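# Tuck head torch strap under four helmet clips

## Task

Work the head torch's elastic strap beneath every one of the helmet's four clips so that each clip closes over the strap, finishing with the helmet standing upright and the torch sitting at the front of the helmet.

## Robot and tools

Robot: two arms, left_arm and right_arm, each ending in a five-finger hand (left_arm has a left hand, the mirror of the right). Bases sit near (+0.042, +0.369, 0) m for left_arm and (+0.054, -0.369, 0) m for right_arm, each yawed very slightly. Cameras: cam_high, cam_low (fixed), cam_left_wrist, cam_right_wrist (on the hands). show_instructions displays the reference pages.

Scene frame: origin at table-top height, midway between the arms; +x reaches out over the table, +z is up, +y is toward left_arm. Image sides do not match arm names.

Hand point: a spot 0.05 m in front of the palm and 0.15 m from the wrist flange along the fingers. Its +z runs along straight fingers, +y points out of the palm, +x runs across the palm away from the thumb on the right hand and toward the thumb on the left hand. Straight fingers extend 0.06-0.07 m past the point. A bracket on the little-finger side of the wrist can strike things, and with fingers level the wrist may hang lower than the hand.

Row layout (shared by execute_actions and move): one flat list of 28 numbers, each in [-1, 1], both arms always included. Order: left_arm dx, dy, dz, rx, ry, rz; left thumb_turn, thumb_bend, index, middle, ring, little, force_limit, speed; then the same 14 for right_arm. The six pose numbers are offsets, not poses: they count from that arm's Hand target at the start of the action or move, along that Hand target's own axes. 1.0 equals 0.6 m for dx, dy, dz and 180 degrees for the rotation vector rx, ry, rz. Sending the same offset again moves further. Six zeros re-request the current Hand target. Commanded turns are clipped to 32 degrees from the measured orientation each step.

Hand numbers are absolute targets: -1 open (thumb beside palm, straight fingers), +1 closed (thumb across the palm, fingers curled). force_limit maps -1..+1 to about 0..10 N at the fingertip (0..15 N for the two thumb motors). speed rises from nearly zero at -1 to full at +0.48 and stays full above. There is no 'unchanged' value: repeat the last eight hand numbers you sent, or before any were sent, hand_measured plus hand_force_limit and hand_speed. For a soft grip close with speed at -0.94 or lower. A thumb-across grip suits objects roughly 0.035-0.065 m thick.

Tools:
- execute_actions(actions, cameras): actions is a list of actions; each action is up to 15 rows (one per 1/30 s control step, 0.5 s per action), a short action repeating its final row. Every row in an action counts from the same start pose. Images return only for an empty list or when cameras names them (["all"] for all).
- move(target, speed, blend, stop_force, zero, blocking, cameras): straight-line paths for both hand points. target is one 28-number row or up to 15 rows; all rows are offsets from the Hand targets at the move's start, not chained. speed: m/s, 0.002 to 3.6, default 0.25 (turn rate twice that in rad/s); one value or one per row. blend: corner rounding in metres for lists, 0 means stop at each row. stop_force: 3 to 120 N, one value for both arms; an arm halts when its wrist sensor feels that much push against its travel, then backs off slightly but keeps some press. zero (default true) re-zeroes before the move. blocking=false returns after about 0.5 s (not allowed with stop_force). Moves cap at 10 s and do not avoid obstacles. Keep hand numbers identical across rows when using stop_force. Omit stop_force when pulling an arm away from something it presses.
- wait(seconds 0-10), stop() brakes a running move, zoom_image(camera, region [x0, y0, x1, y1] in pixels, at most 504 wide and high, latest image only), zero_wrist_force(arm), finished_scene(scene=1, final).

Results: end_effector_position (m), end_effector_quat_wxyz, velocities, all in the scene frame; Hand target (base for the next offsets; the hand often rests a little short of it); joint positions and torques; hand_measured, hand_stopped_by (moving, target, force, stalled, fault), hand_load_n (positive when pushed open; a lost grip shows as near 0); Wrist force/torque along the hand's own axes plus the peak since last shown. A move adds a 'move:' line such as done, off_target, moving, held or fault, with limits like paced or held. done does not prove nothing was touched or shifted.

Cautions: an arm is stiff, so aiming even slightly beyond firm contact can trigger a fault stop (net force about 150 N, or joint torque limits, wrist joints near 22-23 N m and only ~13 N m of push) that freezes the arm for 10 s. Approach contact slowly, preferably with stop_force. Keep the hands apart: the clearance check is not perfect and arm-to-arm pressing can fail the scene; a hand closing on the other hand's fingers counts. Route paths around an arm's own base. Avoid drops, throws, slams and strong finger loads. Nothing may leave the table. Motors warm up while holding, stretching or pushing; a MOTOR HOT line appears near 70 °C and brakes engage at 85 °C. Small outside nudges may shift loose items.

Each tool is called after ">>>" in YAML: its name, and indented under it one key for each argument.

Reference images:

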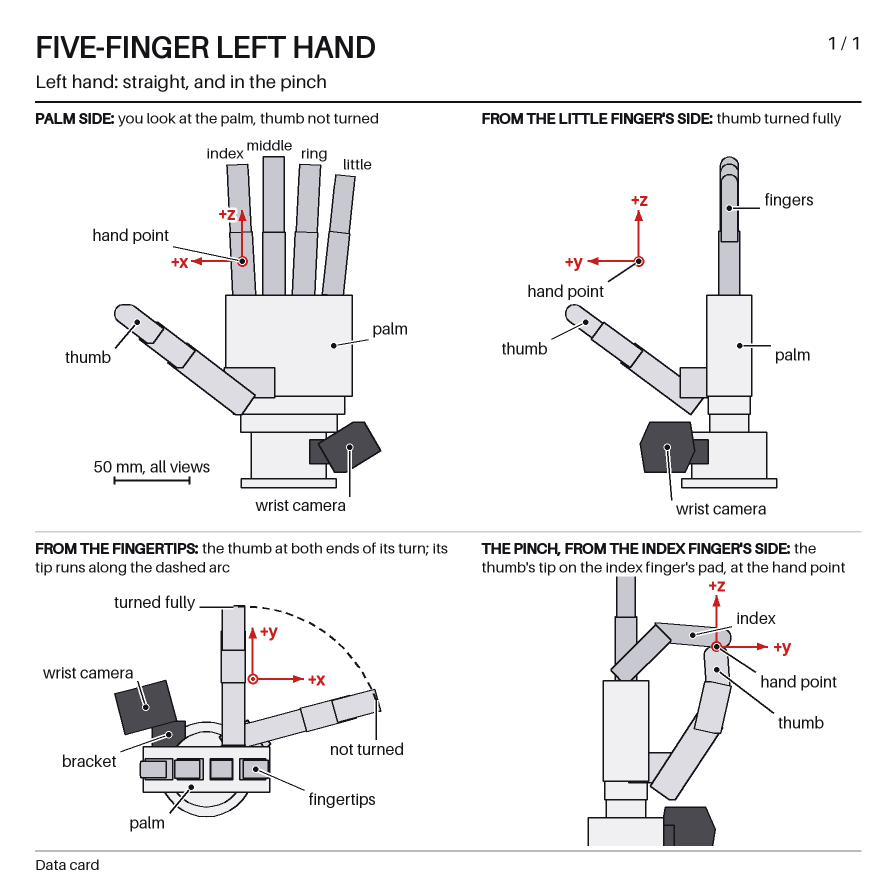

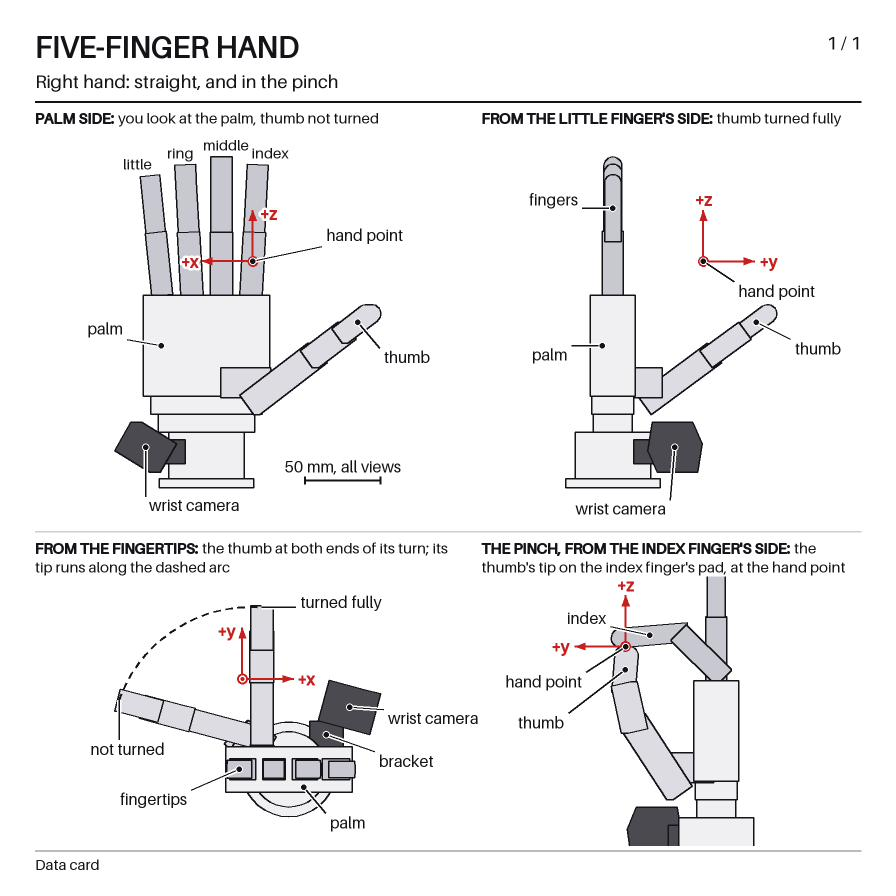

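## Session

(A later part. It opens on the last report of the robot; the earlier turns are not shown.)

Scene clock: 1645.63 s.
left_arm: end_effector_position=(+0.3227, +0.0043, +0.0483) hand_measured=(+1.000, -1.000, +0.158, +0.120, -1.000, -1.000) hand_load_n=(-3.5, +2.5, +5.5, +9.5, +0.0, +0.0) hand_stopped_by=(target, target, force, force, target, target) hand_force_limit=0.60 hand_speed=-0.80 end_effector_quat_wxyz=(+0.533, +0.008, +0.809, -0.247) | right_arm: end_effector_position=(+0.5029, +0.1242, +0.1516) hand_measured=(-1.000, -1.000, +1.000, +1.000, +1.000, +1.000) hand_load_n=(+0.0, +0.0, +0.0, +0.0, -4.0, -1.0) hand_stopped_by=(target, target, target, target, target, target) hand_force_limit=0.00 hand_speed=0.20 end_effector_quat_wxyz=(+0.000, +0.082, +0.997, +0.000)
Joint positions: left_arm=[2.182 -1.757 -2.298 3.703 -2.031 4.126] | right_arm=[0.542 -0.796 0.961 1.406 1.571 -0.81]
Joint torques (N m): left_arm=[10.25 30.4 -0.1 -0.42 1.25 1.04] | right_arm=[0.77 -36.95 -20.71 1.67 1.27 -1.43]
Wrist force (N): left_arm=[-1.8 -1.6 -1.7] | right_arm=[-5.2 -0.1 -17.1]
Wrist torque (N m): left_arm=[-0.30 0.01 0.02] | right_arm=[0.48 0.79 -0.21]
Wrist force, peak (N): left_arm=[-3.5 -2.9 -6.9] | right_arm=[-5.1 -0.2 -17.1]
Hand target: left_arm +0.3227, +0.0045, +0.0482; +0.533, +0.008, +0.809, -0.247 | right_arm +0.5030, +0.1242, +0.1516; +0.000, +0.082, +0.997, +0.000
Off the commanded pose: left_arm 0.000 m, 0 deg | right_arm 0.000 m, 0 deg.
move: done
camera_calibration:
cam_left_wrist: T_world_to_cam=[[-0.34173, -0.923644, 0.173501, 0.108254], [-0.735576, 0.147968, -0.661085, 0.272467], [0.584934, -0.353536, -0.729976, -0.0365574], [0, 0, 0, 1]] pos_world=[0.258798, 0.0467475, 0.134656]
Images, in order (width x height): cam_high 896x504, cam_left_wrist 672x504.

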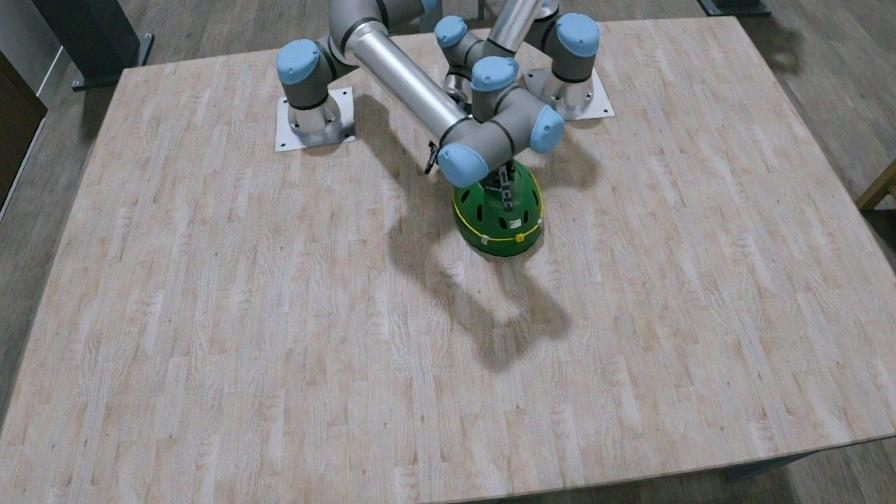

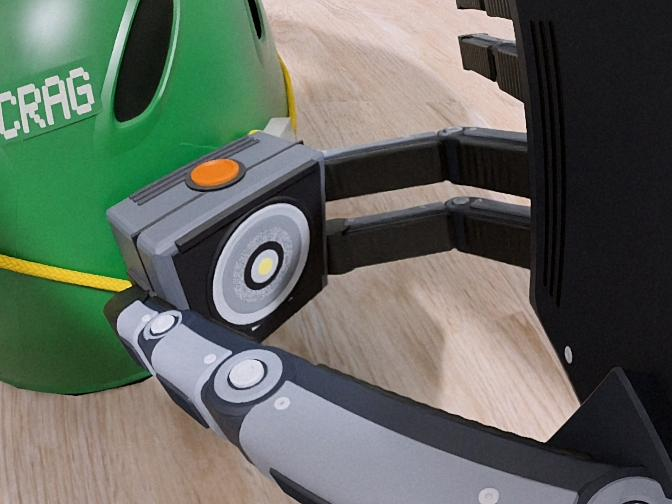

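>>> move:
  target: [0,0,0,0,0,0,1,-1,0.7,0.7,-1,-1,0.6,-0.8,0,0,-0.05,0,0,0,-1,-1,1,1,1,1,0,0.2]
  speed: 0.03
  cameras: ["cam_left_wrist","cam_high"]

>>> zoom_image:
  camera: "cam_high"
  region: [440, 150, 560, 270]

Scene clock: 1650.27 s.
left_arm: end_effector_position=(+0.3227, +0.0045, +0.0482) hand_measured=(+1.000, -1.000, +0.158, +0.120, -1.000, -1.000) hand_load_n=(-2.5, +2.0, +6.0, +9.5, +0.0, +0.0) hand_stopped_by=(target, target, force, force, target, target) hand_force_limit=0.60 hand_speed=-0.80 end_effector_quat_wxyz=(+0.533, +0.008, +0.809, -0.247) | right_arm: end_effector_position=(+0.5029, +0.1242, +0.1818) hand_measured=(-1.000, -1.000, +1.000, +1.000, +1.000, +1.000) hand_load_n=(+0.0, +0.0, +0.0, +0.0, +0.0, +0.0) hand_stopped_by=(target, target, target, target, target, target) hand_force_limit=0.00 hand_speed=0.20 end_effector_quat_wxyz=(+0.000, +0.082, +0.997, +0.000) end_effector_velocity=(+0.000, +0.001, -0.002) end_effector_angular_velocity=(+0.002, -0.002, +0.001)
Joint positions: left_arm=[2.182 -1.757 -2.299 3.703 -2.031 4.126] | right_arm=[0.542 -0.807 0.903 1.475 1.571 -0.81]
Joint velocities: left_arm=[within noise] | right_arm=[0.001 0 0.004 -0.007 -0.001 0]
Joint torques (N m): left_arm=[-5.86 14.67 4.69 -0.1 -1.86 1.68] | right_arm=[4.57 -41.61 -10.02 -0.16 0.52 -0.33]
Wrist force (N): left_arm=[-0.4 0.1 2.0] | right_arm=[-0.3 -1.1 -0.8]
Wrist torque (N m): left_arm=[-0.13 0.00 -0.03] | right_arm=[-0.10 0.07 -0.06]
Wrist force, peak (N): left_arm=[-2.4 -2.1 -1.6] | right_arm=[-5.2 -0.4 -17.3]
Hand target: left_arm +0.3227, +0.0045, +0.0482; +0.533, +0.008, +0.809, -0.247 | right_arm +0.5030, +0.1242, +0.1816; +0.000, +0.082, +0.997, +0.000
Off the commanded pose: left_arm 0.000 m, 0 deg | right_arm 0.000 m, 0 deg.
move: done
camera_calibration:
cam_left_wrist: T_world_to_cam=[[-0.341714, -0.923716, 0.173148, 0.108503], [-0.735689, 0.148275, -0.66089, 0.27236], [0.584802, -0.353218, -0.730235, -0.036505], [0, 0, 0, 1]] pos_world=[0.258798, 0.0469478, 0.134556]
Images, in order (width x height): cam_high 896x504, cam_left_wrist 672x504.

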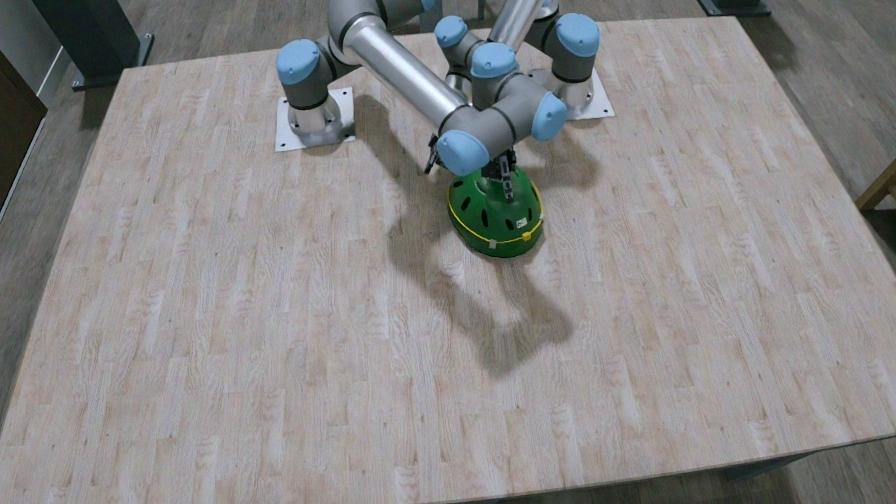

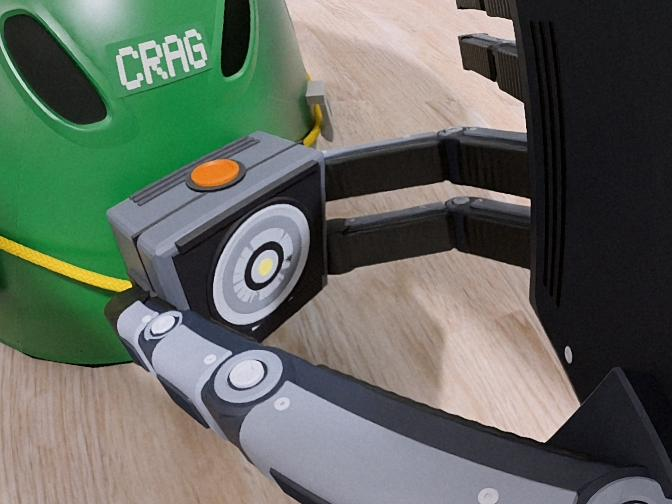

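Scaled by 4.200.

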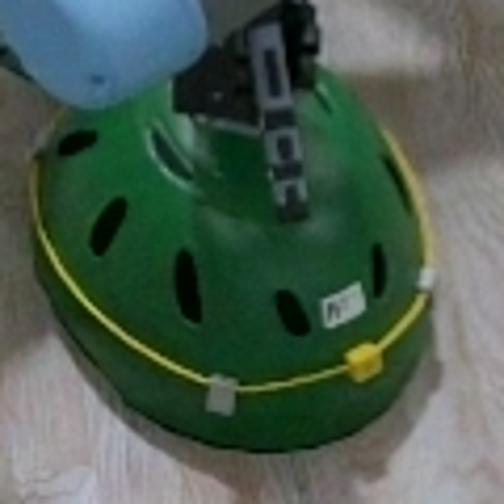

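>>> zoom_image:
  camera: "cam_left_wrist"
  region: [290, 65, 350, 155]

Scaled by 5.600 from the camera's 672x504 image, which has a finer 960x720 frame.

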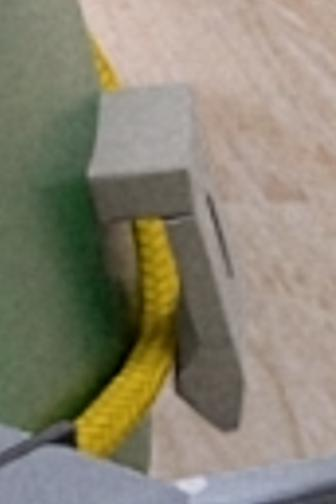

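>>> move:
  target: [0,0,0,0,0,0,1,-1,0.7,0.7,-1,-1,0.6,-0.8,0.0715,-0.132,-0.0167,0,0,0.3167,-1,-1,1,1,1,1,0,0.2]
  speed: 0.2
  cameras: ["cam_right_wrist","cam_high"]

Scene clock: 1681.33 s.
left_arm: end_effector_position=(+0.3227, +0.0045, +0.0482) hand_measured=(+1.000, -1.000, +0.158, +0.120, -1.000, -1.000) hand_load_n=(-2.5, +2.0, +6.0, +9.5, +0.0, +0.0) hand_stopped_by=(target, target, force, force, target, target) hand_force_limit=0.60 hand_speed=-0.80 end_effector_quat_wxyz=(+0.533, +0.008, +0.809, -0.247) | right_arm: end_effector_position=(+0.4477, +0.0531, +0.1917) hand_measured=(-1.000, -1.000, +1.000, +1.000, +1.000, +1.000) hand_load_n=(+0.0, +0.0, +0.0, +0.0, +0.0, +0.0) hand_stopped_by=(target, target, target, target, target, target) hand_force_limit=0.00 hand_speed=0.20 end_effector_quat_wxyz=(+0.000, +0.547, +0.837, +0.000) end_effector_velocity=(+0.000, -0.001, +0.000) end_effector_angular_velocity=(-0.002, +0.000, -0.005)
Joint positions: left_arm=[2.182 -1.757 -2.299 3.703 -2.031 4.126] | right_arm=[0.612 -0.986 1.179 1.378 1.571 0.254]
Joint velocities: left_arm=[within noise] | right_arm=[0 0 0 0 0.002 0.005]
Joint torques (N m): left_arm=[-6.83 23.69 17.5 2.05 -1.82 1.58] | right_arm=[-5.62 -29.68 -26.94 2.82 2.53 0.92]
Wrist force (N): left_arm=[-0.5 0.2 2.0] | right_arm=[-0.4 -0.8 -0.4]
Wrist torque (N m): left_arm=[-0.11 0.01 -0.03] | right_arm=[-0.02 0.00 -0.14]
Wrist force, peak (N): left_arm=[-0.5 0.1 2.3] | right_arm=[-0.3 -1.0 -1.0]
Hand target: left_arm +0.3227, +0.0045, +0.0482; +0.533, +0.008, +0.809, -0.247 | right_arm +0.4477, +0.0531, +0.1917; +0.000, +0.547, +0.837, +0.000
Off the commanded pose: left_arm 0.000 m, 0 deg | right_arm 0.000 m, 0 deg.
move: done
camera_calibration:
cam_right_wrist: T_world_to_cam=[[0.822686, 0.567384, -0.0355417, -0.380096], [0.499129, -0.690962, 0.522917, -0.287002], [0.272137, -0.447937, -0.851642, 0.176661], [0, 0, 0, 1]] pos_world=[0.407875, 0.0964864, 0.287021]
Images, in order (width x height): cam_high 896x504, cam_right_wrist 672x504.

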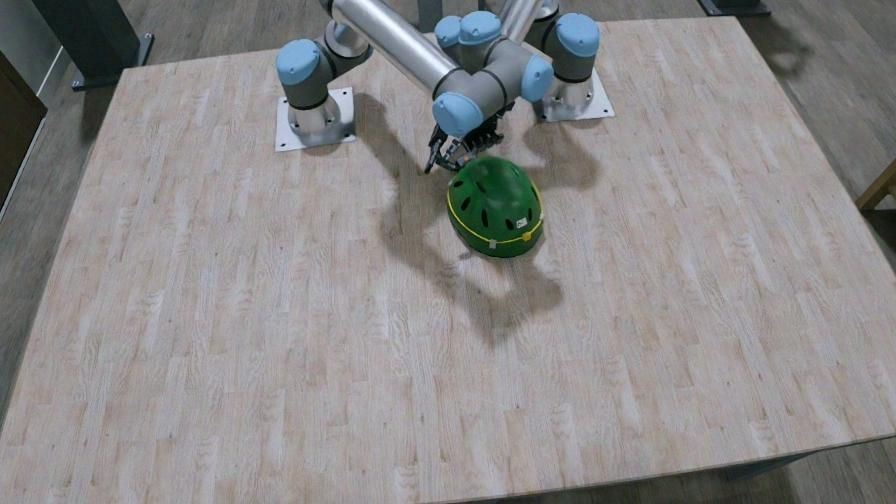

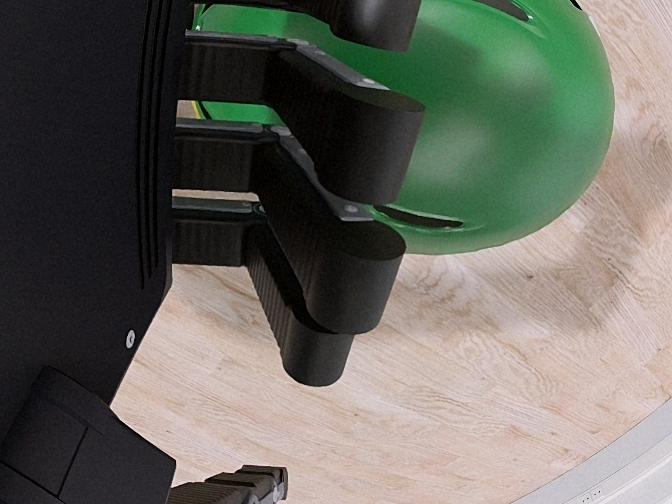

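>>> move:
  target: [0,0,0,0,0,0,1,-1,0.7,0.7,-1,-1,0.6,-0.8,0,0,0.13,0,0,0,-1,-1,1,1,1,1,0,0.2]
  speed: 0.03
  stop_force: 22
  cameras: ["cam_high","cam_left_wrist"]

Scene clock: 1686.33 s.
left_arm: end_effector_position=(+0.3227, +0.0045, +0.0482) hand_measured=(+1.000, -1.000, +0.158, +0.120, -1.000, -1.000) hand_load_n=(-2.5, +2.0, +6.5, +9.5, +0.0, +0.0) hand_stopped_by=(target, target, force, force, target, target) hand_force_limit=0.60 hand_speed=-0.80 end_effector_quat_wxyz=(+0.533, +0.008, +0.809, -0.247) | right_arm: end_effector_position=(+0.4477, +0.0530, +0.1423) hand_measured=(-1.000, -1.000, +1.000, +1.000, +1.000, +1.000) hand_load_n=(+0.0, +0.0, +0.0, -0.5, -2.0, +0.0) hand_stopped_by=(target, target, target, target, target, target) hand_force_limit=0.00 hand_speed=0.20 end_effector_quat_wxyz=(+0.000, +0.547, +0.837, +0.000)
Joint positions: left_arm=[2.182 -1.757 -2.299 3.703 -2.031 4.126] | right_arm=[0.612 -0.956 1.259 1.268 1.571 0.255]
Joint torques (N m): left_arm=[-5.33 29.72 17.35 2 -1.02 1.63] | right_arm=[-5.61 -44.46 -23.23 -0.92 2.48 -0.54]
Wrist force (N): left_arm=[-0.4 0.9 2.0] | right_arm=[-1.2 -3.0 -9.5]
Wrist torque (N m): left_arm=[-0.09 -0.03 -0.02] | right_arm=[0.26 0.40 -0.24]
Wrist force, peak (N): left_arm=[-0.7 1.1 2.1] | right_arm=[1.3 -1.2 -40.9]
Hand target: left_arm +0.3227, +0.0045, +0.0482; +0.533, +0.008, +0.809, -0.247 | right_arm +0.4477, +0.0530, +0.1423; +0.000, +0.547, +0.837, +0.000 (not the last commanded pose)
Off the commanded pose: left_arm 0.000 m, 0 deg | right_arm 0.029 m, 0 deg.
move: contact (right_arm)
camera_calibration:
cam_left_wrist: T_world_to_cam=[[-0.341714, -0.923716, 0.173148, 0.108411], [-0.735689, 0.148275, -0.66089, 0.272375], [0.584802, -0.353218, -0.730235, -0.0365404], [0, 0, 0, 1]] pos_world=[0.258798, 0.0468478, 0.134556]
Images, in order (width x height): cam_high 896x504, cam_left_wrist 672x504.

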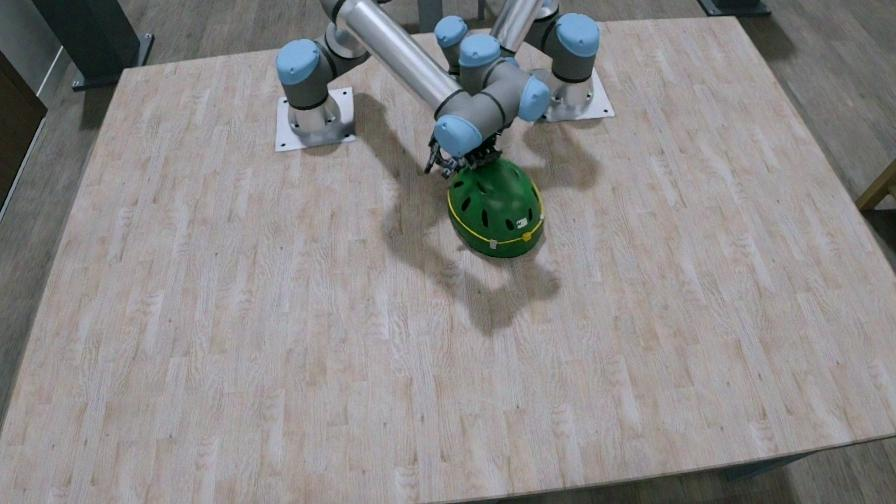

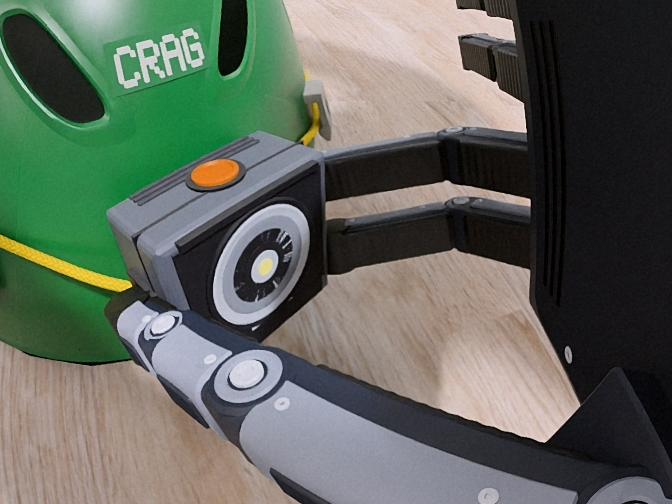

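>>> move:
  target: [0,0,0,0,0,0,1,-1,0.7,0.7,-1,-1,0.6,-0.8,0,0,0.03,0,0,0,-1,-1,1,1,1,1,0,0.2]
  speed: 0.005
  stop_force: 15

Scene clock: 1690.07 s.
left_arm: end_effector_position=(+0.3227, +0.0045, +0.0482) hand_measured=(+1.000, -1.000, +0.158, +0.120, -1.000, -1.000) hand_load_n=(-2.5, +2.0, +6.0, +10.0, +0.0, +0.0) hand_stopped_by=(target, target, force, force, target, target) hand_force_limit=0.60 hand_speed=-0.80 end_effector_quat_wxyz=(+0.533, +0.008, +0.809, -0.247) | right_arm: end_effector_position=(+0.4478, +0.0531, +0.1418) hand_measured=(-1.000, -1.000, +1.000, +1.000, +1.000, +1.000) hand_load_n=(+0.0, +0.0, +0.0, -2.0, -5.5, +0.0) hand_stopped_by=(target, target, target, target, target, target) hand_force_limit=0.00 hand_speed=0.20 end_effector_quat_wxyz=(+0.000, +0.547, +0.837, +0.000)
Joint positions: left_arm=[2.182 -1.757 -2.299 3.703 -2.031 4.126] | right_arm=[0.612 -0.956 1.26 1.266 1.571 0.255]
Joint torques (N m): left_arm=[-5.88 31.19 16.08 2.18 1.08 1.58] | right_arm=[-4.46 -35.23 -19.67 2.14 2.37 0.94]
Wrist force (N): left_arm=[-0.5 0.7 2.1] | right_arm=[-1.2 -4.1 -26.6]
Wrist torque (N m): left_arm=[-0.12 -0.01 -0.02] | right_arm=[0.72 0.97 -0.27]
Wrist force, peak (N): left_arm=[-0.7 0.7 2.5] | right_arm=[0.3 -0.6 -30.4]
Hand target: left_arm +0.3227, +0.0045, +0.0482; +0.533, +0.008, +0.809, -0.247 | right_arm +0.4478, +0.0531, +0.1418; +0.000, +0.547, +0.837, +0.000 (not the last commanded pose)
Off the commanded pose: left_arm 0.000 m, 0 deg | right_arm 0.017 m, 0 deg.
move: contact (right_arm)

>>> move:
  target: [-0.0165,0.0097,-0.0625,0,0,0,1,-1,0.7,0.7,-1,-1,0.6,-0.8,0,0,0,0,0,0,-1,-1,1,1,1,1,0,0.2]
  speed: 0.05
  cameras: ["cam_high","cam_left_wrist"]

>>> zoom_image:
  camera: "cam_high"
  region: [440, 150, 560, 270]

Scene clock: 1697.53 s.
left_arm: end_effector_position=(+0.2962, +0.0275, +0.0660) hand_measured=(+1.000, -1.000, +0.158, +0.120, -1.000, -1.000) hand_load_n=(-3.0, +1.5, +7.0, +11.0, +0.0, +0.0) hand_stopped_by=(target, target, force, force, target, target) hand_force_limit=0.60 hand_speed=-0.80 end_effector_quat_wxyz=(+0.533, +0.008, +0.809, -0.247) end_effector_velocity=(+0.002, -0.002, +0.000) end_effector_angular_velocity=(-0.005, -0.001, -0.001) | right_arm: end_effector_position=(+0.4478, +0.0531, +0.1418) hand_measured=(-1.000, -1.000, +1.000, +1.000, +1.000, +1.000) hand_load_n=(+0.0, +0.0, +0.0, -2.0, -5.5, +0.0) hand_stopped_by=(target, target, target, target, target, target) hand_force_limit=0.00 hand_speed=0.20 end_effector_quat_wxyz=(+0.000, +0.547, +0.837, +0.000)
Joint positions: left_arm=[2.153 -1.652 -2.356 3.649 -2.058 4.115] | right_arm=[0.612 -0.956 1.26 1.266 1.571 0.255]
Joint velocities: left_arm=[0.002 -0.004 0.003 0.005 0.003 -0.001] | right_arm=[within noise]
Joint torques (N m): left_arm=[8.11 8.23 25.53 1.73 1.02 0.88] | right_arm=[-4.38 -35.63 -19.47 2.04 2.42 0.91]
Wrist force (N): left_arm=[-0.5 0.3 7.0] | right_arm=[-1.1 -4.2 -26.1]
Wrist torque (N m): left_arm=[0.08 0.06 -0.01] | right_arm=[0.67 0.95 -0.27]
Wrist force, peak (N): left_arm=[-0.1 -0.9 7.8] | right_arm=[-1.0 -4.3 -26.6]
Hand target: left_arm +0.2964, +0.0274, +0.0661; +0.533, +0.008, +0.809, -0.247 | right_arm +0.4478, +0.0531, +0.1418; +0.000, +0.547, +0.837, +0.000
Off the commanded pose: left_arm 0.000 m, 0 deg | right_arm 0.000 m, 0 deg.
move: done
camera_calibration:
cam_left_wrist: T_world_to_cam=[[-0.341687, -0.923757, 0.172983, 0.117633], [-0.735842, 0.148461, -0.660679, 0.261208], [0.584625, -0.353034, -0.730466, 0.000177734], [0, 0, 0, 1]] pos_world=[0.232298, 0.0699479, 0.152356]
Images, in order (width x height): cam_high 896x504, cam_left_wrist 672x504.

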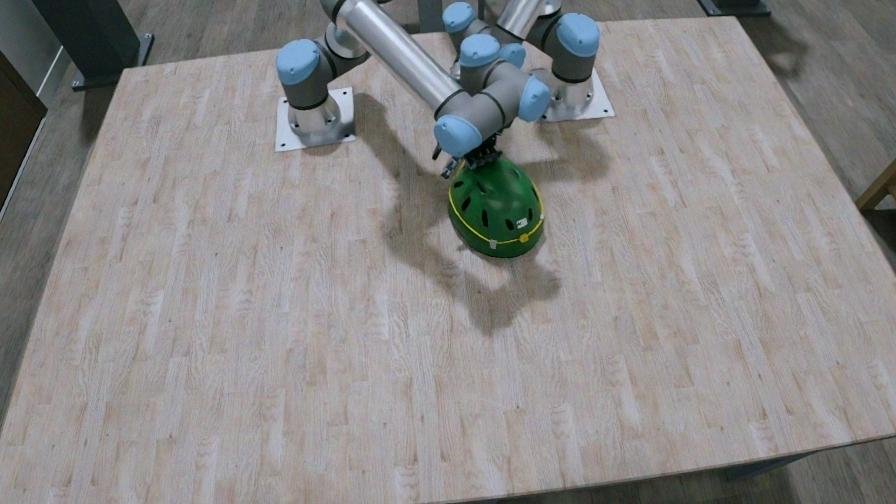

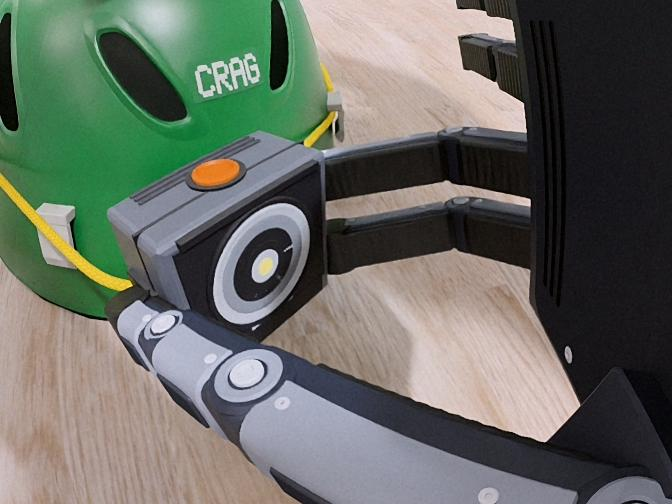

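Scaled by 4.200.

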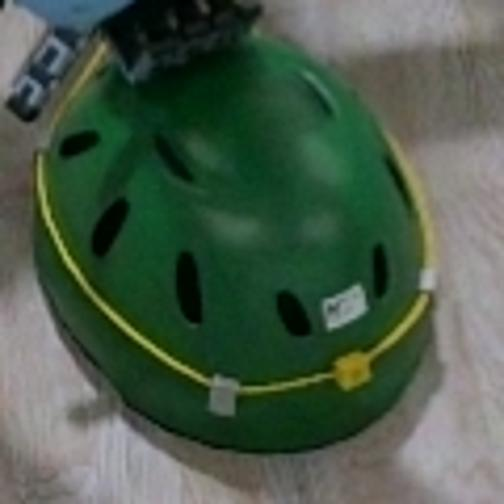

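>>> zoom_image:
  camera: "cam_left_wrist"
  region: [0, 160, 140, 310]

>>> zoom_image:
  camera: "cam_left_wrist"
  region: [290, 60, 360, 160]

Scaled by 3.360 from the camera's 672x504 image, which has a finer 960x720 frame.

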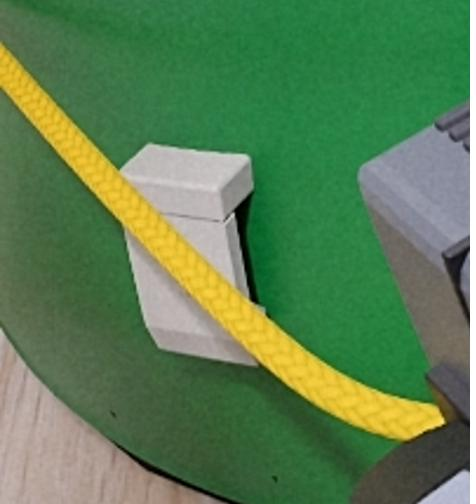

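Scaled by 5.040 from the camera's 672x504 image, which has a finer 960x720 frame.

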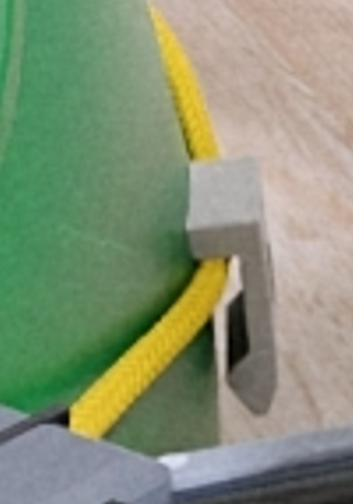

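>>> move:
  target: [-0.0065,0.0433,-0.0363,0,0,0,1,-1,0.7,0.7,-1,-1,0.6,-0.8,0,0,0,0,0,0,-1,-1,1,1,1,1,0,0.2]
  speed: 0.04
  cameras: ["cam_high","cam_left_wrist"]

>>> zoom_image:
  camera: "cam_high"
  region: [440, 150, 560, 270]

Scene clock: 1710.17 s.
left_arm: end_effector_position=(+0.2865, +0.0601, +0.0661) hand_measured=(+1.000, -1.000, +0.158, +0.120, -1.000, -1.000) hand_load_n=(-3.5, +1.5, +7.0, +11.5, +0.0, +0.0) hand_stopped_by=(target, target, force, force, target, target) hand_force_limit=0.60 hand_speed=-0.80 end_effector_quat_wxyz=(+0.533, +0.008, +0.809, -0.247) | right_arm: end_effector_position=(+0.4478, +0.0531, +0.1418) hand_measured=(-1.000, -1.000, +1.000, +1.000, +1.000, +1.000) hand_load_n=(+0.0, +0.0, +0.0, -2.0, -5.5, +0.0) hand_stopped_by=(target, target, target, target, target, target) hand_force_limit=0.00 hand_speed=0.20 end_effector_quat_wxyz=(+0.000, +0.547, +0.837, +0.000)
Joint positions: left_arm=[2.202 -1.562 -2.45 3.663 -2.012 4.134] | right_arm=[0.612 -0.956 1.26 1.266 1.571 0.255]
Joint torques (N m): left_arm=[-9.44 2.58 22.97 -0.77 -2.97 -1.35] | right_arm=[-4.51 -35.89 -18.49 1.9 2.33 0.74]
Wrist force (N): left_arm=[-0.6 -2.3 8.4] | right_arm=[-0.7 -4.2 -26.2]
Wrist torque (N m): left_arm=[0.10 0.12 -0.04] | right_arm=[0.67 0.91 -0.25]
Wrist force, peak (N): left_arm=[-0.7 -2.7 8.4] | right_arm=[-1.1 -4.3 -26.5]
Hand target: left_arm +0.2865, +0.0601, +0.0661; +0.533, +0.008, +0.809, -0.247 | right_arm +0.4478, +0.0531, +0.1418; +0.000, +0.547, +0.837, +0.000
Off the commanded pose: left_arm 0.000 m, 0 deg | right_arm 0.000 m, 0 deg.
move: done
camera_calibration:
cam_left_wrist: T_world_to_cam=[[-0.341742, -0.923732, 0.173008, 0.144422], [-0.73566, 0.148382, -0.660898, 0.249298], [0.584822, -0.353132, -0.730261, 0.0173656], [0, 0, 0, 1]] pos_world=[0.222598, 0.102548, 0.152456]
Images, in order (width x height): cam_high 896x504, cam_left_wrist 672x504.

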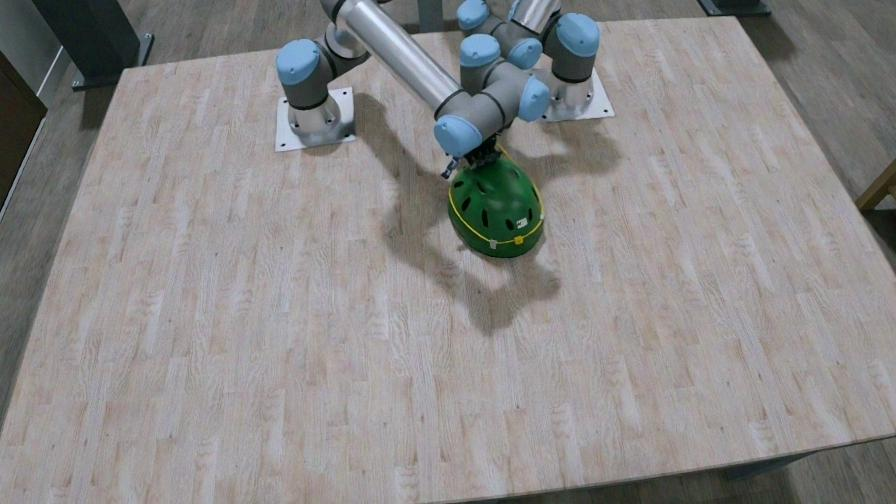

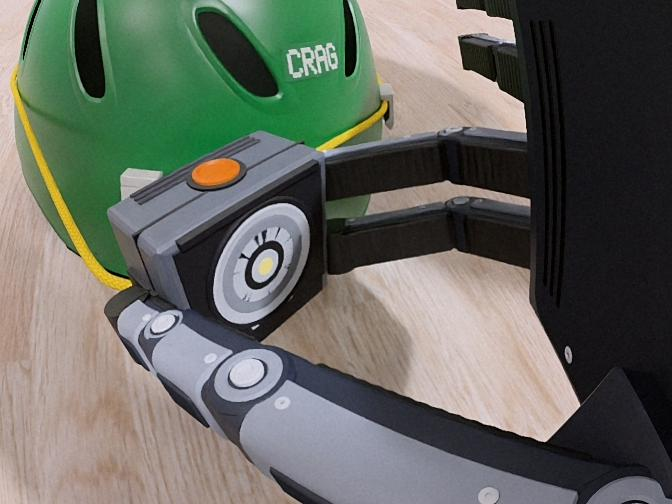

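Scaled by 4.200.

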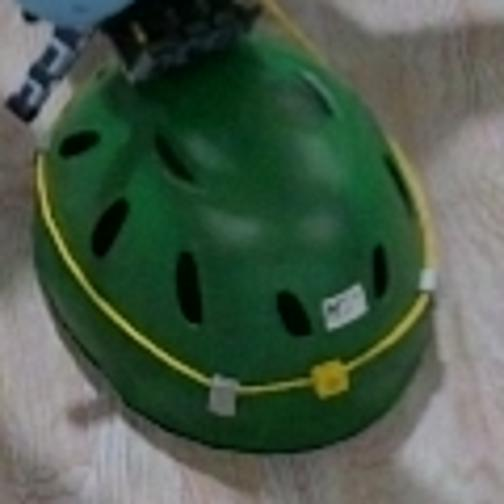

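>>> move:
  target: [0.0592,0.0267,0.0213,0,0,0,1,-1,0.7,0.7,-1,-1,0.6,-0.8,0,0,0,0,0,0,-1,-1,1,1,1,1,0,0.2]
  speed: 0.04
  stop_force: 12
  cameras: ["cam_high","cam_left_wrist"]

>>> zoom_image:
  camera: "cam_left_wrist"
  region: [0, 60, 240, 300]

Scene clock: 1719.37 s.
left_arm: end_effector_position=(+0.2866, +0.0600, +0.0251) hand_measured=(+1.000, -1.000, +0.158, +0.120, -1.000, -1.000) hand_load_n=(-3.5, +1.5, +7.0, +11.0, +0.0, +0.0) hand_stopped_by=(target, target, force, force, target, target) hand_force_limit=0.60 hand_speed=-0.80 end_effector_quat_wxyz=(+0.533, +0.008, +0.809, -0.247) | right_arm: end_effector_position=(+0.4478, +0.0531, +0.1418) hand_measured=(-1.000, -1.000, +1.000, +1.000, +1.000, +1.000) hand_load_n=(+0.0, +0.0, +0.0, -2.0, -5.5, +0.5) hand_stopped_by=(target, target, target, target, target, target) hand_force_limit=0.00 hand_speed=0.20 end_effector_quat_wxyz=(+0.000, +0.547, +0.837, +0.000)
Joint positions: left_arm=[2.202 -1.689 -2.491 3.831 -2.012 4.134] | right_arm=[0.612 -0.956 1.26 1.266 1.571 0.255]
Joint torques (N m): left_arm=[8.14 24.03 19.43 -0.68 -2.52 1.47] | right_arm=[-4.16 -35.62 -17.96 1.58 2.4 0.73]
Wrist force (N): left_arm=[-3.6 -4.0 7.1] | right_arm=[-0.8 -4.2 -26.5]
Wrist torque (N m): left_arm=[0.07 0.13 0.04] | right_arm=[0.70 0.93 -0.26]
Wrist force, peak (N): left_arm=[-3.6 -4.2 7.2] | right_arm=[-0.8 -4.3 -26.7]
Hand target: left_arm +0.2866, +0.0600, +0.0251; +0.533, +0.008, +0.809, -0.247 | right_arm +0.4478, +0.0531, +0.1418; +0.000, +0.547, +0.837, +0.000
Off the commanded pose: left_arm 0.000 m, 0 deg | right_arm 0.000 m, 0 deg.
move: done
camera_calibration:
cam_left_wrist: T_world_to_cam=[[-0.341734, -0.923704, 0.173173, 0.151434], [-0.735733, 0.1483, -0.660836, 0.222307], [0.584736, -0.353239, -0.730278, -0.0126369], [0, 0, 0, 1]] pos_world=[0.222698, 0.102448, 0.111456]
Images, in order (width x height): cam_high 896x504, cam_left_wrist 672x504.

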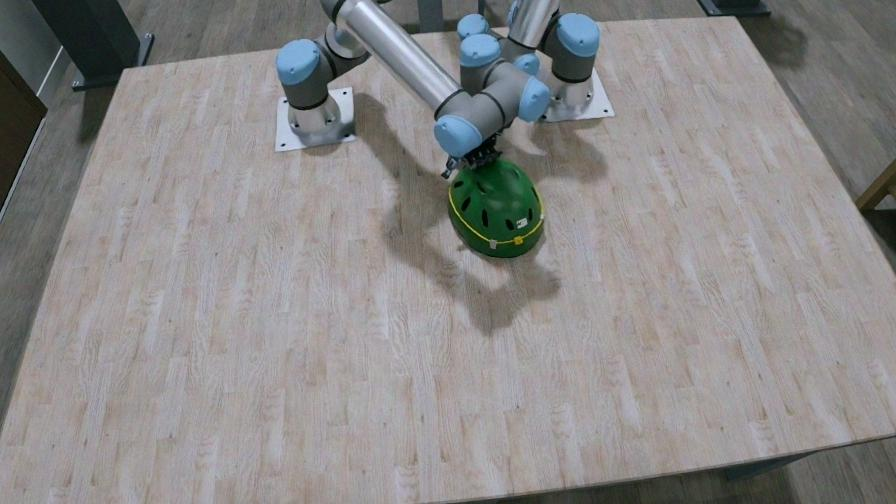

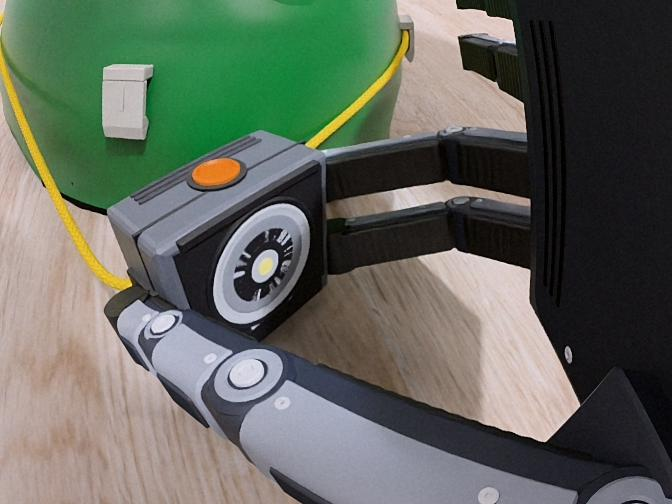

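Scaled by 2.100 from the camera's 672x504 image, which has a finer 960x720 frame.

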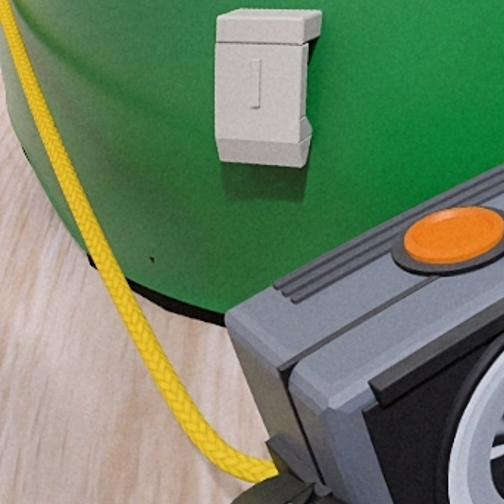

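>>> move:
  target: [0.0042,-0.0343,0.0315,0,0,0,1,-1,0.7,0.7,-1,-1,0.6,-0.8,0,0,0,0,0,0,-1,-1,1,1,1,1,0,0.2]
  speed: 0.04
  stop_force: 10
  cameras: ["cam_left_wrist"]

>>> zoom_image:
  camera: "cam_left_wrist"
  region: [0, 60, 240, 300]

Scene clock: 1725.77 s.
left_arm: end_effector_position=(+0.2960, +0.0336, +0.0251) hand_measured=(+1.000, -1.000, +0.158, +0.120, -1.000, -1.000) hand_load_n=(-3.5, +2.0, +6.5, +10.0, +0.0, +0.0) hand_stopped_by=(target, target, force, force, target, target) hand_force_limit=0.60 hand_speed=-0.80 end_effector_quat_wxyz=(+0.533, +0.008, +0.809, -0.247) | right_arm: end_effector_position=(+0.4478, +0.0531, +0.1418) hand_measured=(-1.000, -1.000, +1.000, +1.000, +1.000, +1.000) hand_load_n=(+0.0, +0.0, +0.0, -2.0, -5.5, +0.0) hand_stopped_by=(target, target, target, target, target, target) hand_force_limit=0.00 hand_speed=0.20 end_effector_quat_wxyz=(+0.000, +0.547, +0.837, +0.000)
Joint positions: left_arm=[2.166 -1.751 -2.411 3.806 -2.046 4.12] | right_arm=[0.612 -0.956 1.26 1.266 1.571 0.255]
Joint torques (N m): left_arm=[8.54 29.1 -4.83 1.79 1.21 1.95] | right_arm=[-3.98 -35.69 -17.42 1.38 2.35 0.58]
Wrist force (N): left_arm=[-2.7 0.4 4.3] | right_arm=[-1.2 -4.1 -26.0]
Wrist torque (N m): left_arm=[0.00 0.06 0.05] | right_arm=[0.68 0.96 -0.27]
Wrist force, peak (N): left_arm=[-3.6 -3.8 7.3] | right_arm=[-0.9 -4.4 -26.6]
Hand target: left_arm +0.2960, +0.0336, +0.0251; +0.533, +0.008, +0.809, -0.247 | right_arm +0.4478, +0.0531, +0.1418; +0.000, +0.547, +0.837, +0.000
Off the commanded pose: left_arm 0.000 m, 0 deg | right_arm 0.000 m, 0 deg.
move: done
camera_calibration:
cam_left_wrist: T_world_to_cam=[[-0.341714, -0.923716, 0.173148, 0.130293], [-0.735689, 0.148275, -0.66089, 0.233209], [0.584802, -0.353218, -0.730235, -0.0275391], [0, 0, 0, 1]] pos_world=[0.232198, 0.0760478, 0.111456]
Images, in order (width x height): cam_left_wrist 672x504.

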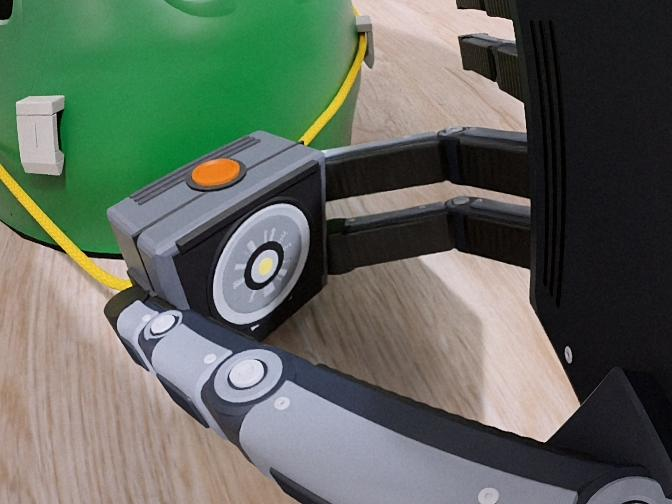

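Scaled by 2.100 from the camera's 672x504 image, which has a finer 960x720 frame.

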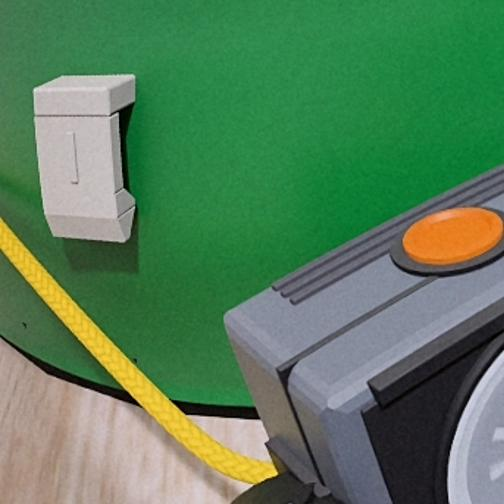

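>>> move:
  target: [0.001,-0.0387,0.0462,0,0,0,1,-1,0.7,0.7,-1,-1,0.6,-0.8,0,0,0,0,0,0,-1,-1,1,1,1,1,0,0.2]
  speed: 0.04
  stop_force: 10
  cameras: ["cam_left_wrist"]

>>> zoom_image:
  camera: "cam_left_wrist"
  region: [0, 60, 240, 300]

Scene clock: 1731.43 s.
left_arm: end_effector_position=(+0.3132, +0.0017, +0.0251) hand_measured=(+1.000, -1.000, +0.158, +0.120, -1.000, -1.000) hand_load_n=(-3.5, +2.5, +6.0, +9.5, +0.0, +0.0) hand_stopped_by=(target, target, force, force, target, target) hand_force_limit=0.60 hand_speed=-0.80 end_effector_quat_wxyz=(+0.533, +0.008, +0.809, -0.247) | right_arm: end_effector_position=(+0.4478, +0.0531, +0.1418) hand_measured=(-1.000, -1.000, +1.000, +1.000, +1.000, +1.000) hand_load_n=(+0.0, -0.5, +0.0, -2.0, -5.5, +0.0) hand_stopped_by=(target, target, target, target, target, target) hand_force_limit=0.00 hand_speed=0.20 end_effector_quat_wxyz=(+0.000, +0.547, +0.837, +0.000)
Joint positions: left_arm=[2.15 -1.82 -2.313 3.774 -2.061 4.114] | right_arm=[0.612 -0.956 1.26 1.266 1.571 0.255]
Joint torques (N m): left_arm=[6.98 33.81 -1.45 3.03 2.01 1.25] | right_arm=[-4.45 -35.48 -16.13 1.25 2.45 0.56]
Wrist force (N): left_arm=[-2.6 3.0 1.9] | right_arm=[-0.7 -4.3 -26.3]
Wrist torque (N m): left_arm=[-0.02 0.01 0.00] | right_arm=[0.66 0.91 -0.25]
Wrist force, peak (N): left_arm=[-2.5 0.4 4.5] | right_arm=[-0.8 -4.2 -26.6]
Hand target: left_arm +0.3132, +0.0018, +0.0251; +0.533, +0.008, +0.809, -0.247 | right_arm +0.4478, +0.0531, +0.1418; +0.000, +0.547, +0.837, +0.000
Off the commanded pose: left_arm 0.000 m, 0 deg | right_arm 0.000 m, 0 deg.
move: done
camera_calibration:
cam_left_wrist: T_world_to_cam=[[-0.341734, -0.923704, 0.173173, 0.106672], [-0.735733, 0.1483, -0.660836, 0.250523], [0.584736, -0.353239, -0.730278, -0.0487847], [0, 0, 0, 1]] pos_world=[0.249298, 0.0441478, 0.111456]
Images, in order (width x height): cam_left_wrist 672x504.

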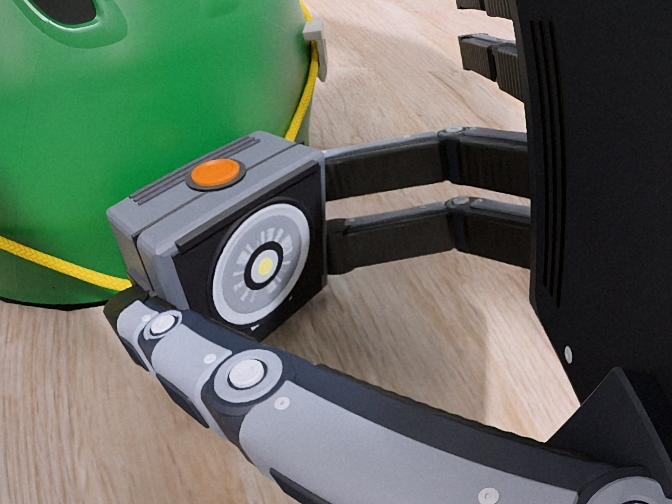

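Scaled by 2.100 from the camera's 672x504 image, which has a finer 960x720 frame.

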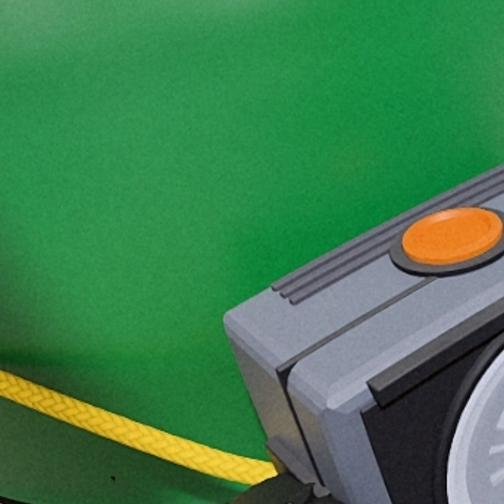

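>>> zoom_image:
  camera: "cam_left_wrist"
  region: [280, 0, 350, 140]

Scaled by 3.600 from the camera's 672x504 image, which has a finer 960x720 frame.

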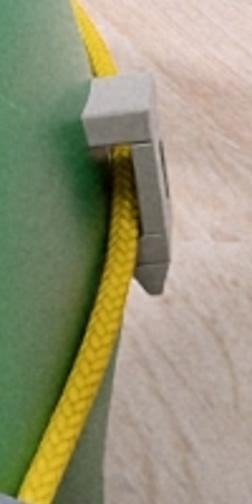

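>>> move:
  target: [-0.0468,-0.0128,-0.0088,0,0,0,1,-1,0.7,0.7,-1,-1,0.6,-0.8,0,0,0,0,0,0,-1,-1,1,1,1,1,0,0.2]
  speed: 0.04
  stop_force: 15
  cameras: ["cam_left_wrist","cam_high"]

>>> zoom_image:
  camera: "cam_left_wrist"
  region: [0, 60, 400, 340]

Scene clock: 1739.30 s.
left_arm: end_effector_position=(+0.3186, +0.0042, +0.0540) hand_measured=(+1.000, -1.000, +0.158, +0.120, -1.000, -1.000) hand_load_n=(-1.5, +2.5, +6.0, +9.5, +0.0, +0.0) hand_stopped_by=(target, target, force, force, target, target) hand_force_limit=0.60 hand_speed=-0.80 end_effector_quat_wxyz=(+0.533, +0.008, +0.809, -0.247) | right_arm: end_effector_position=(+0.4478, +0.0531, +0.1418) hand_measured=(-1.000, -1.000, +1.000, +1.000, +1.000, +1.000) hand_load_n=(+0.0, +0.0, +0.0, -2.0, -5.5, +0.0) hand_stopped_by=(target, target, target, target, target, target) hand_force_limit=0.00 hand_speed=0.20 end_effector_quat_wxyz=(+0.000, +0.547, +0.837, +0.000)
Joint positions: left_arm=[2.17 -1.742 -2.294 3.681 -2.042 4.122] | right_arm=[0.612 -0.956 1.26 1.266 1.571 0.255]
Joint torques (N m): left_arm=[-11.03 11.6 0.14 2.25 -1.45 -1.52] | right_arm=[-3.66 -35.87 -16.01 0.96 2.34 0.53]
Wrist force (N): left_arm=[-0.3 3.1 2.4] | right_arm=[-1.0 -4.3 -26.3]
Wrist torque (N m): left_arm=[-0.01 -0.02 -0.09] | right_arm=[0.66 0.95 -0.28]
Wrist force, peak (N): left_arm=[-2.9 3.2 2.3] | right_arm=[-1.0 -4.3 -26.6]
Hand target: left_arm +0.3186, +0.0042, +0.0540; +0.533, +0.008, +0.809, -0.247 | right_arm +0.4478, +0.0531, +0.1418; +0.000, +0.547, +0.837, +0.000
Off the commanded pose: left_arm 0.000 m, 0 deg | right_arm 0.000 m, 0 deg.
move: done
camera_calibration:
cam_left_wrist: T_world_to_cam=[[-0.341714, -0.923716, 0.173148, 0.105728], [-0.735689, 0.148275, -0.66089, 0.273236], [0.584802, -0.353218, -0.730235, -0.0300133], [0, 0, 0, 1]] pos_world=[0.254698, 0.0465478, 0.140356]
Images, in order (width x height): cam_high 896x504, cam_left_wrist 672x504.

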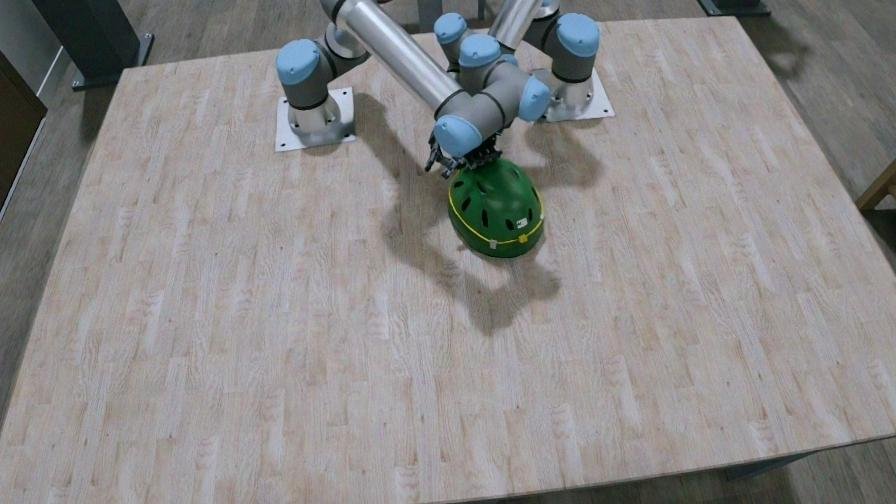

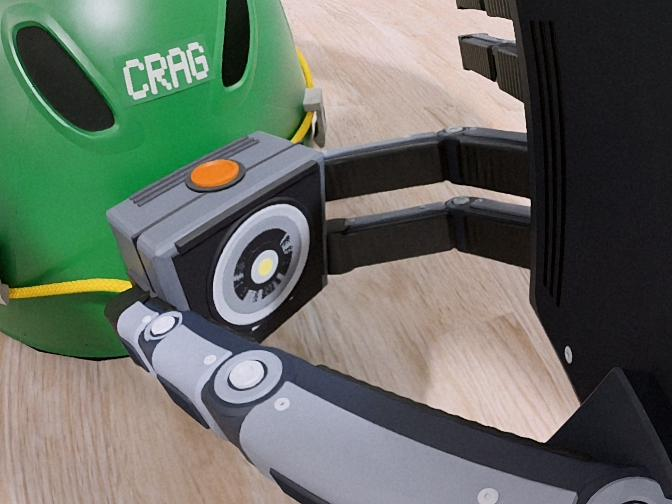

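Scaled by 1.260 from the camera's 672x504 image, which has a finer 960x720 frame.

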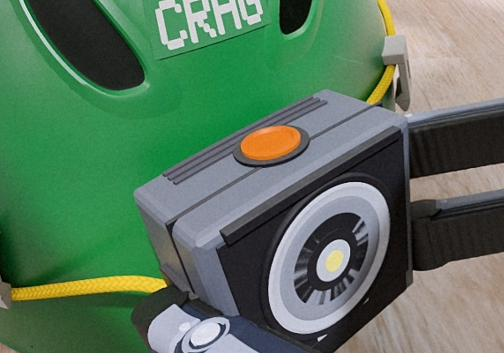

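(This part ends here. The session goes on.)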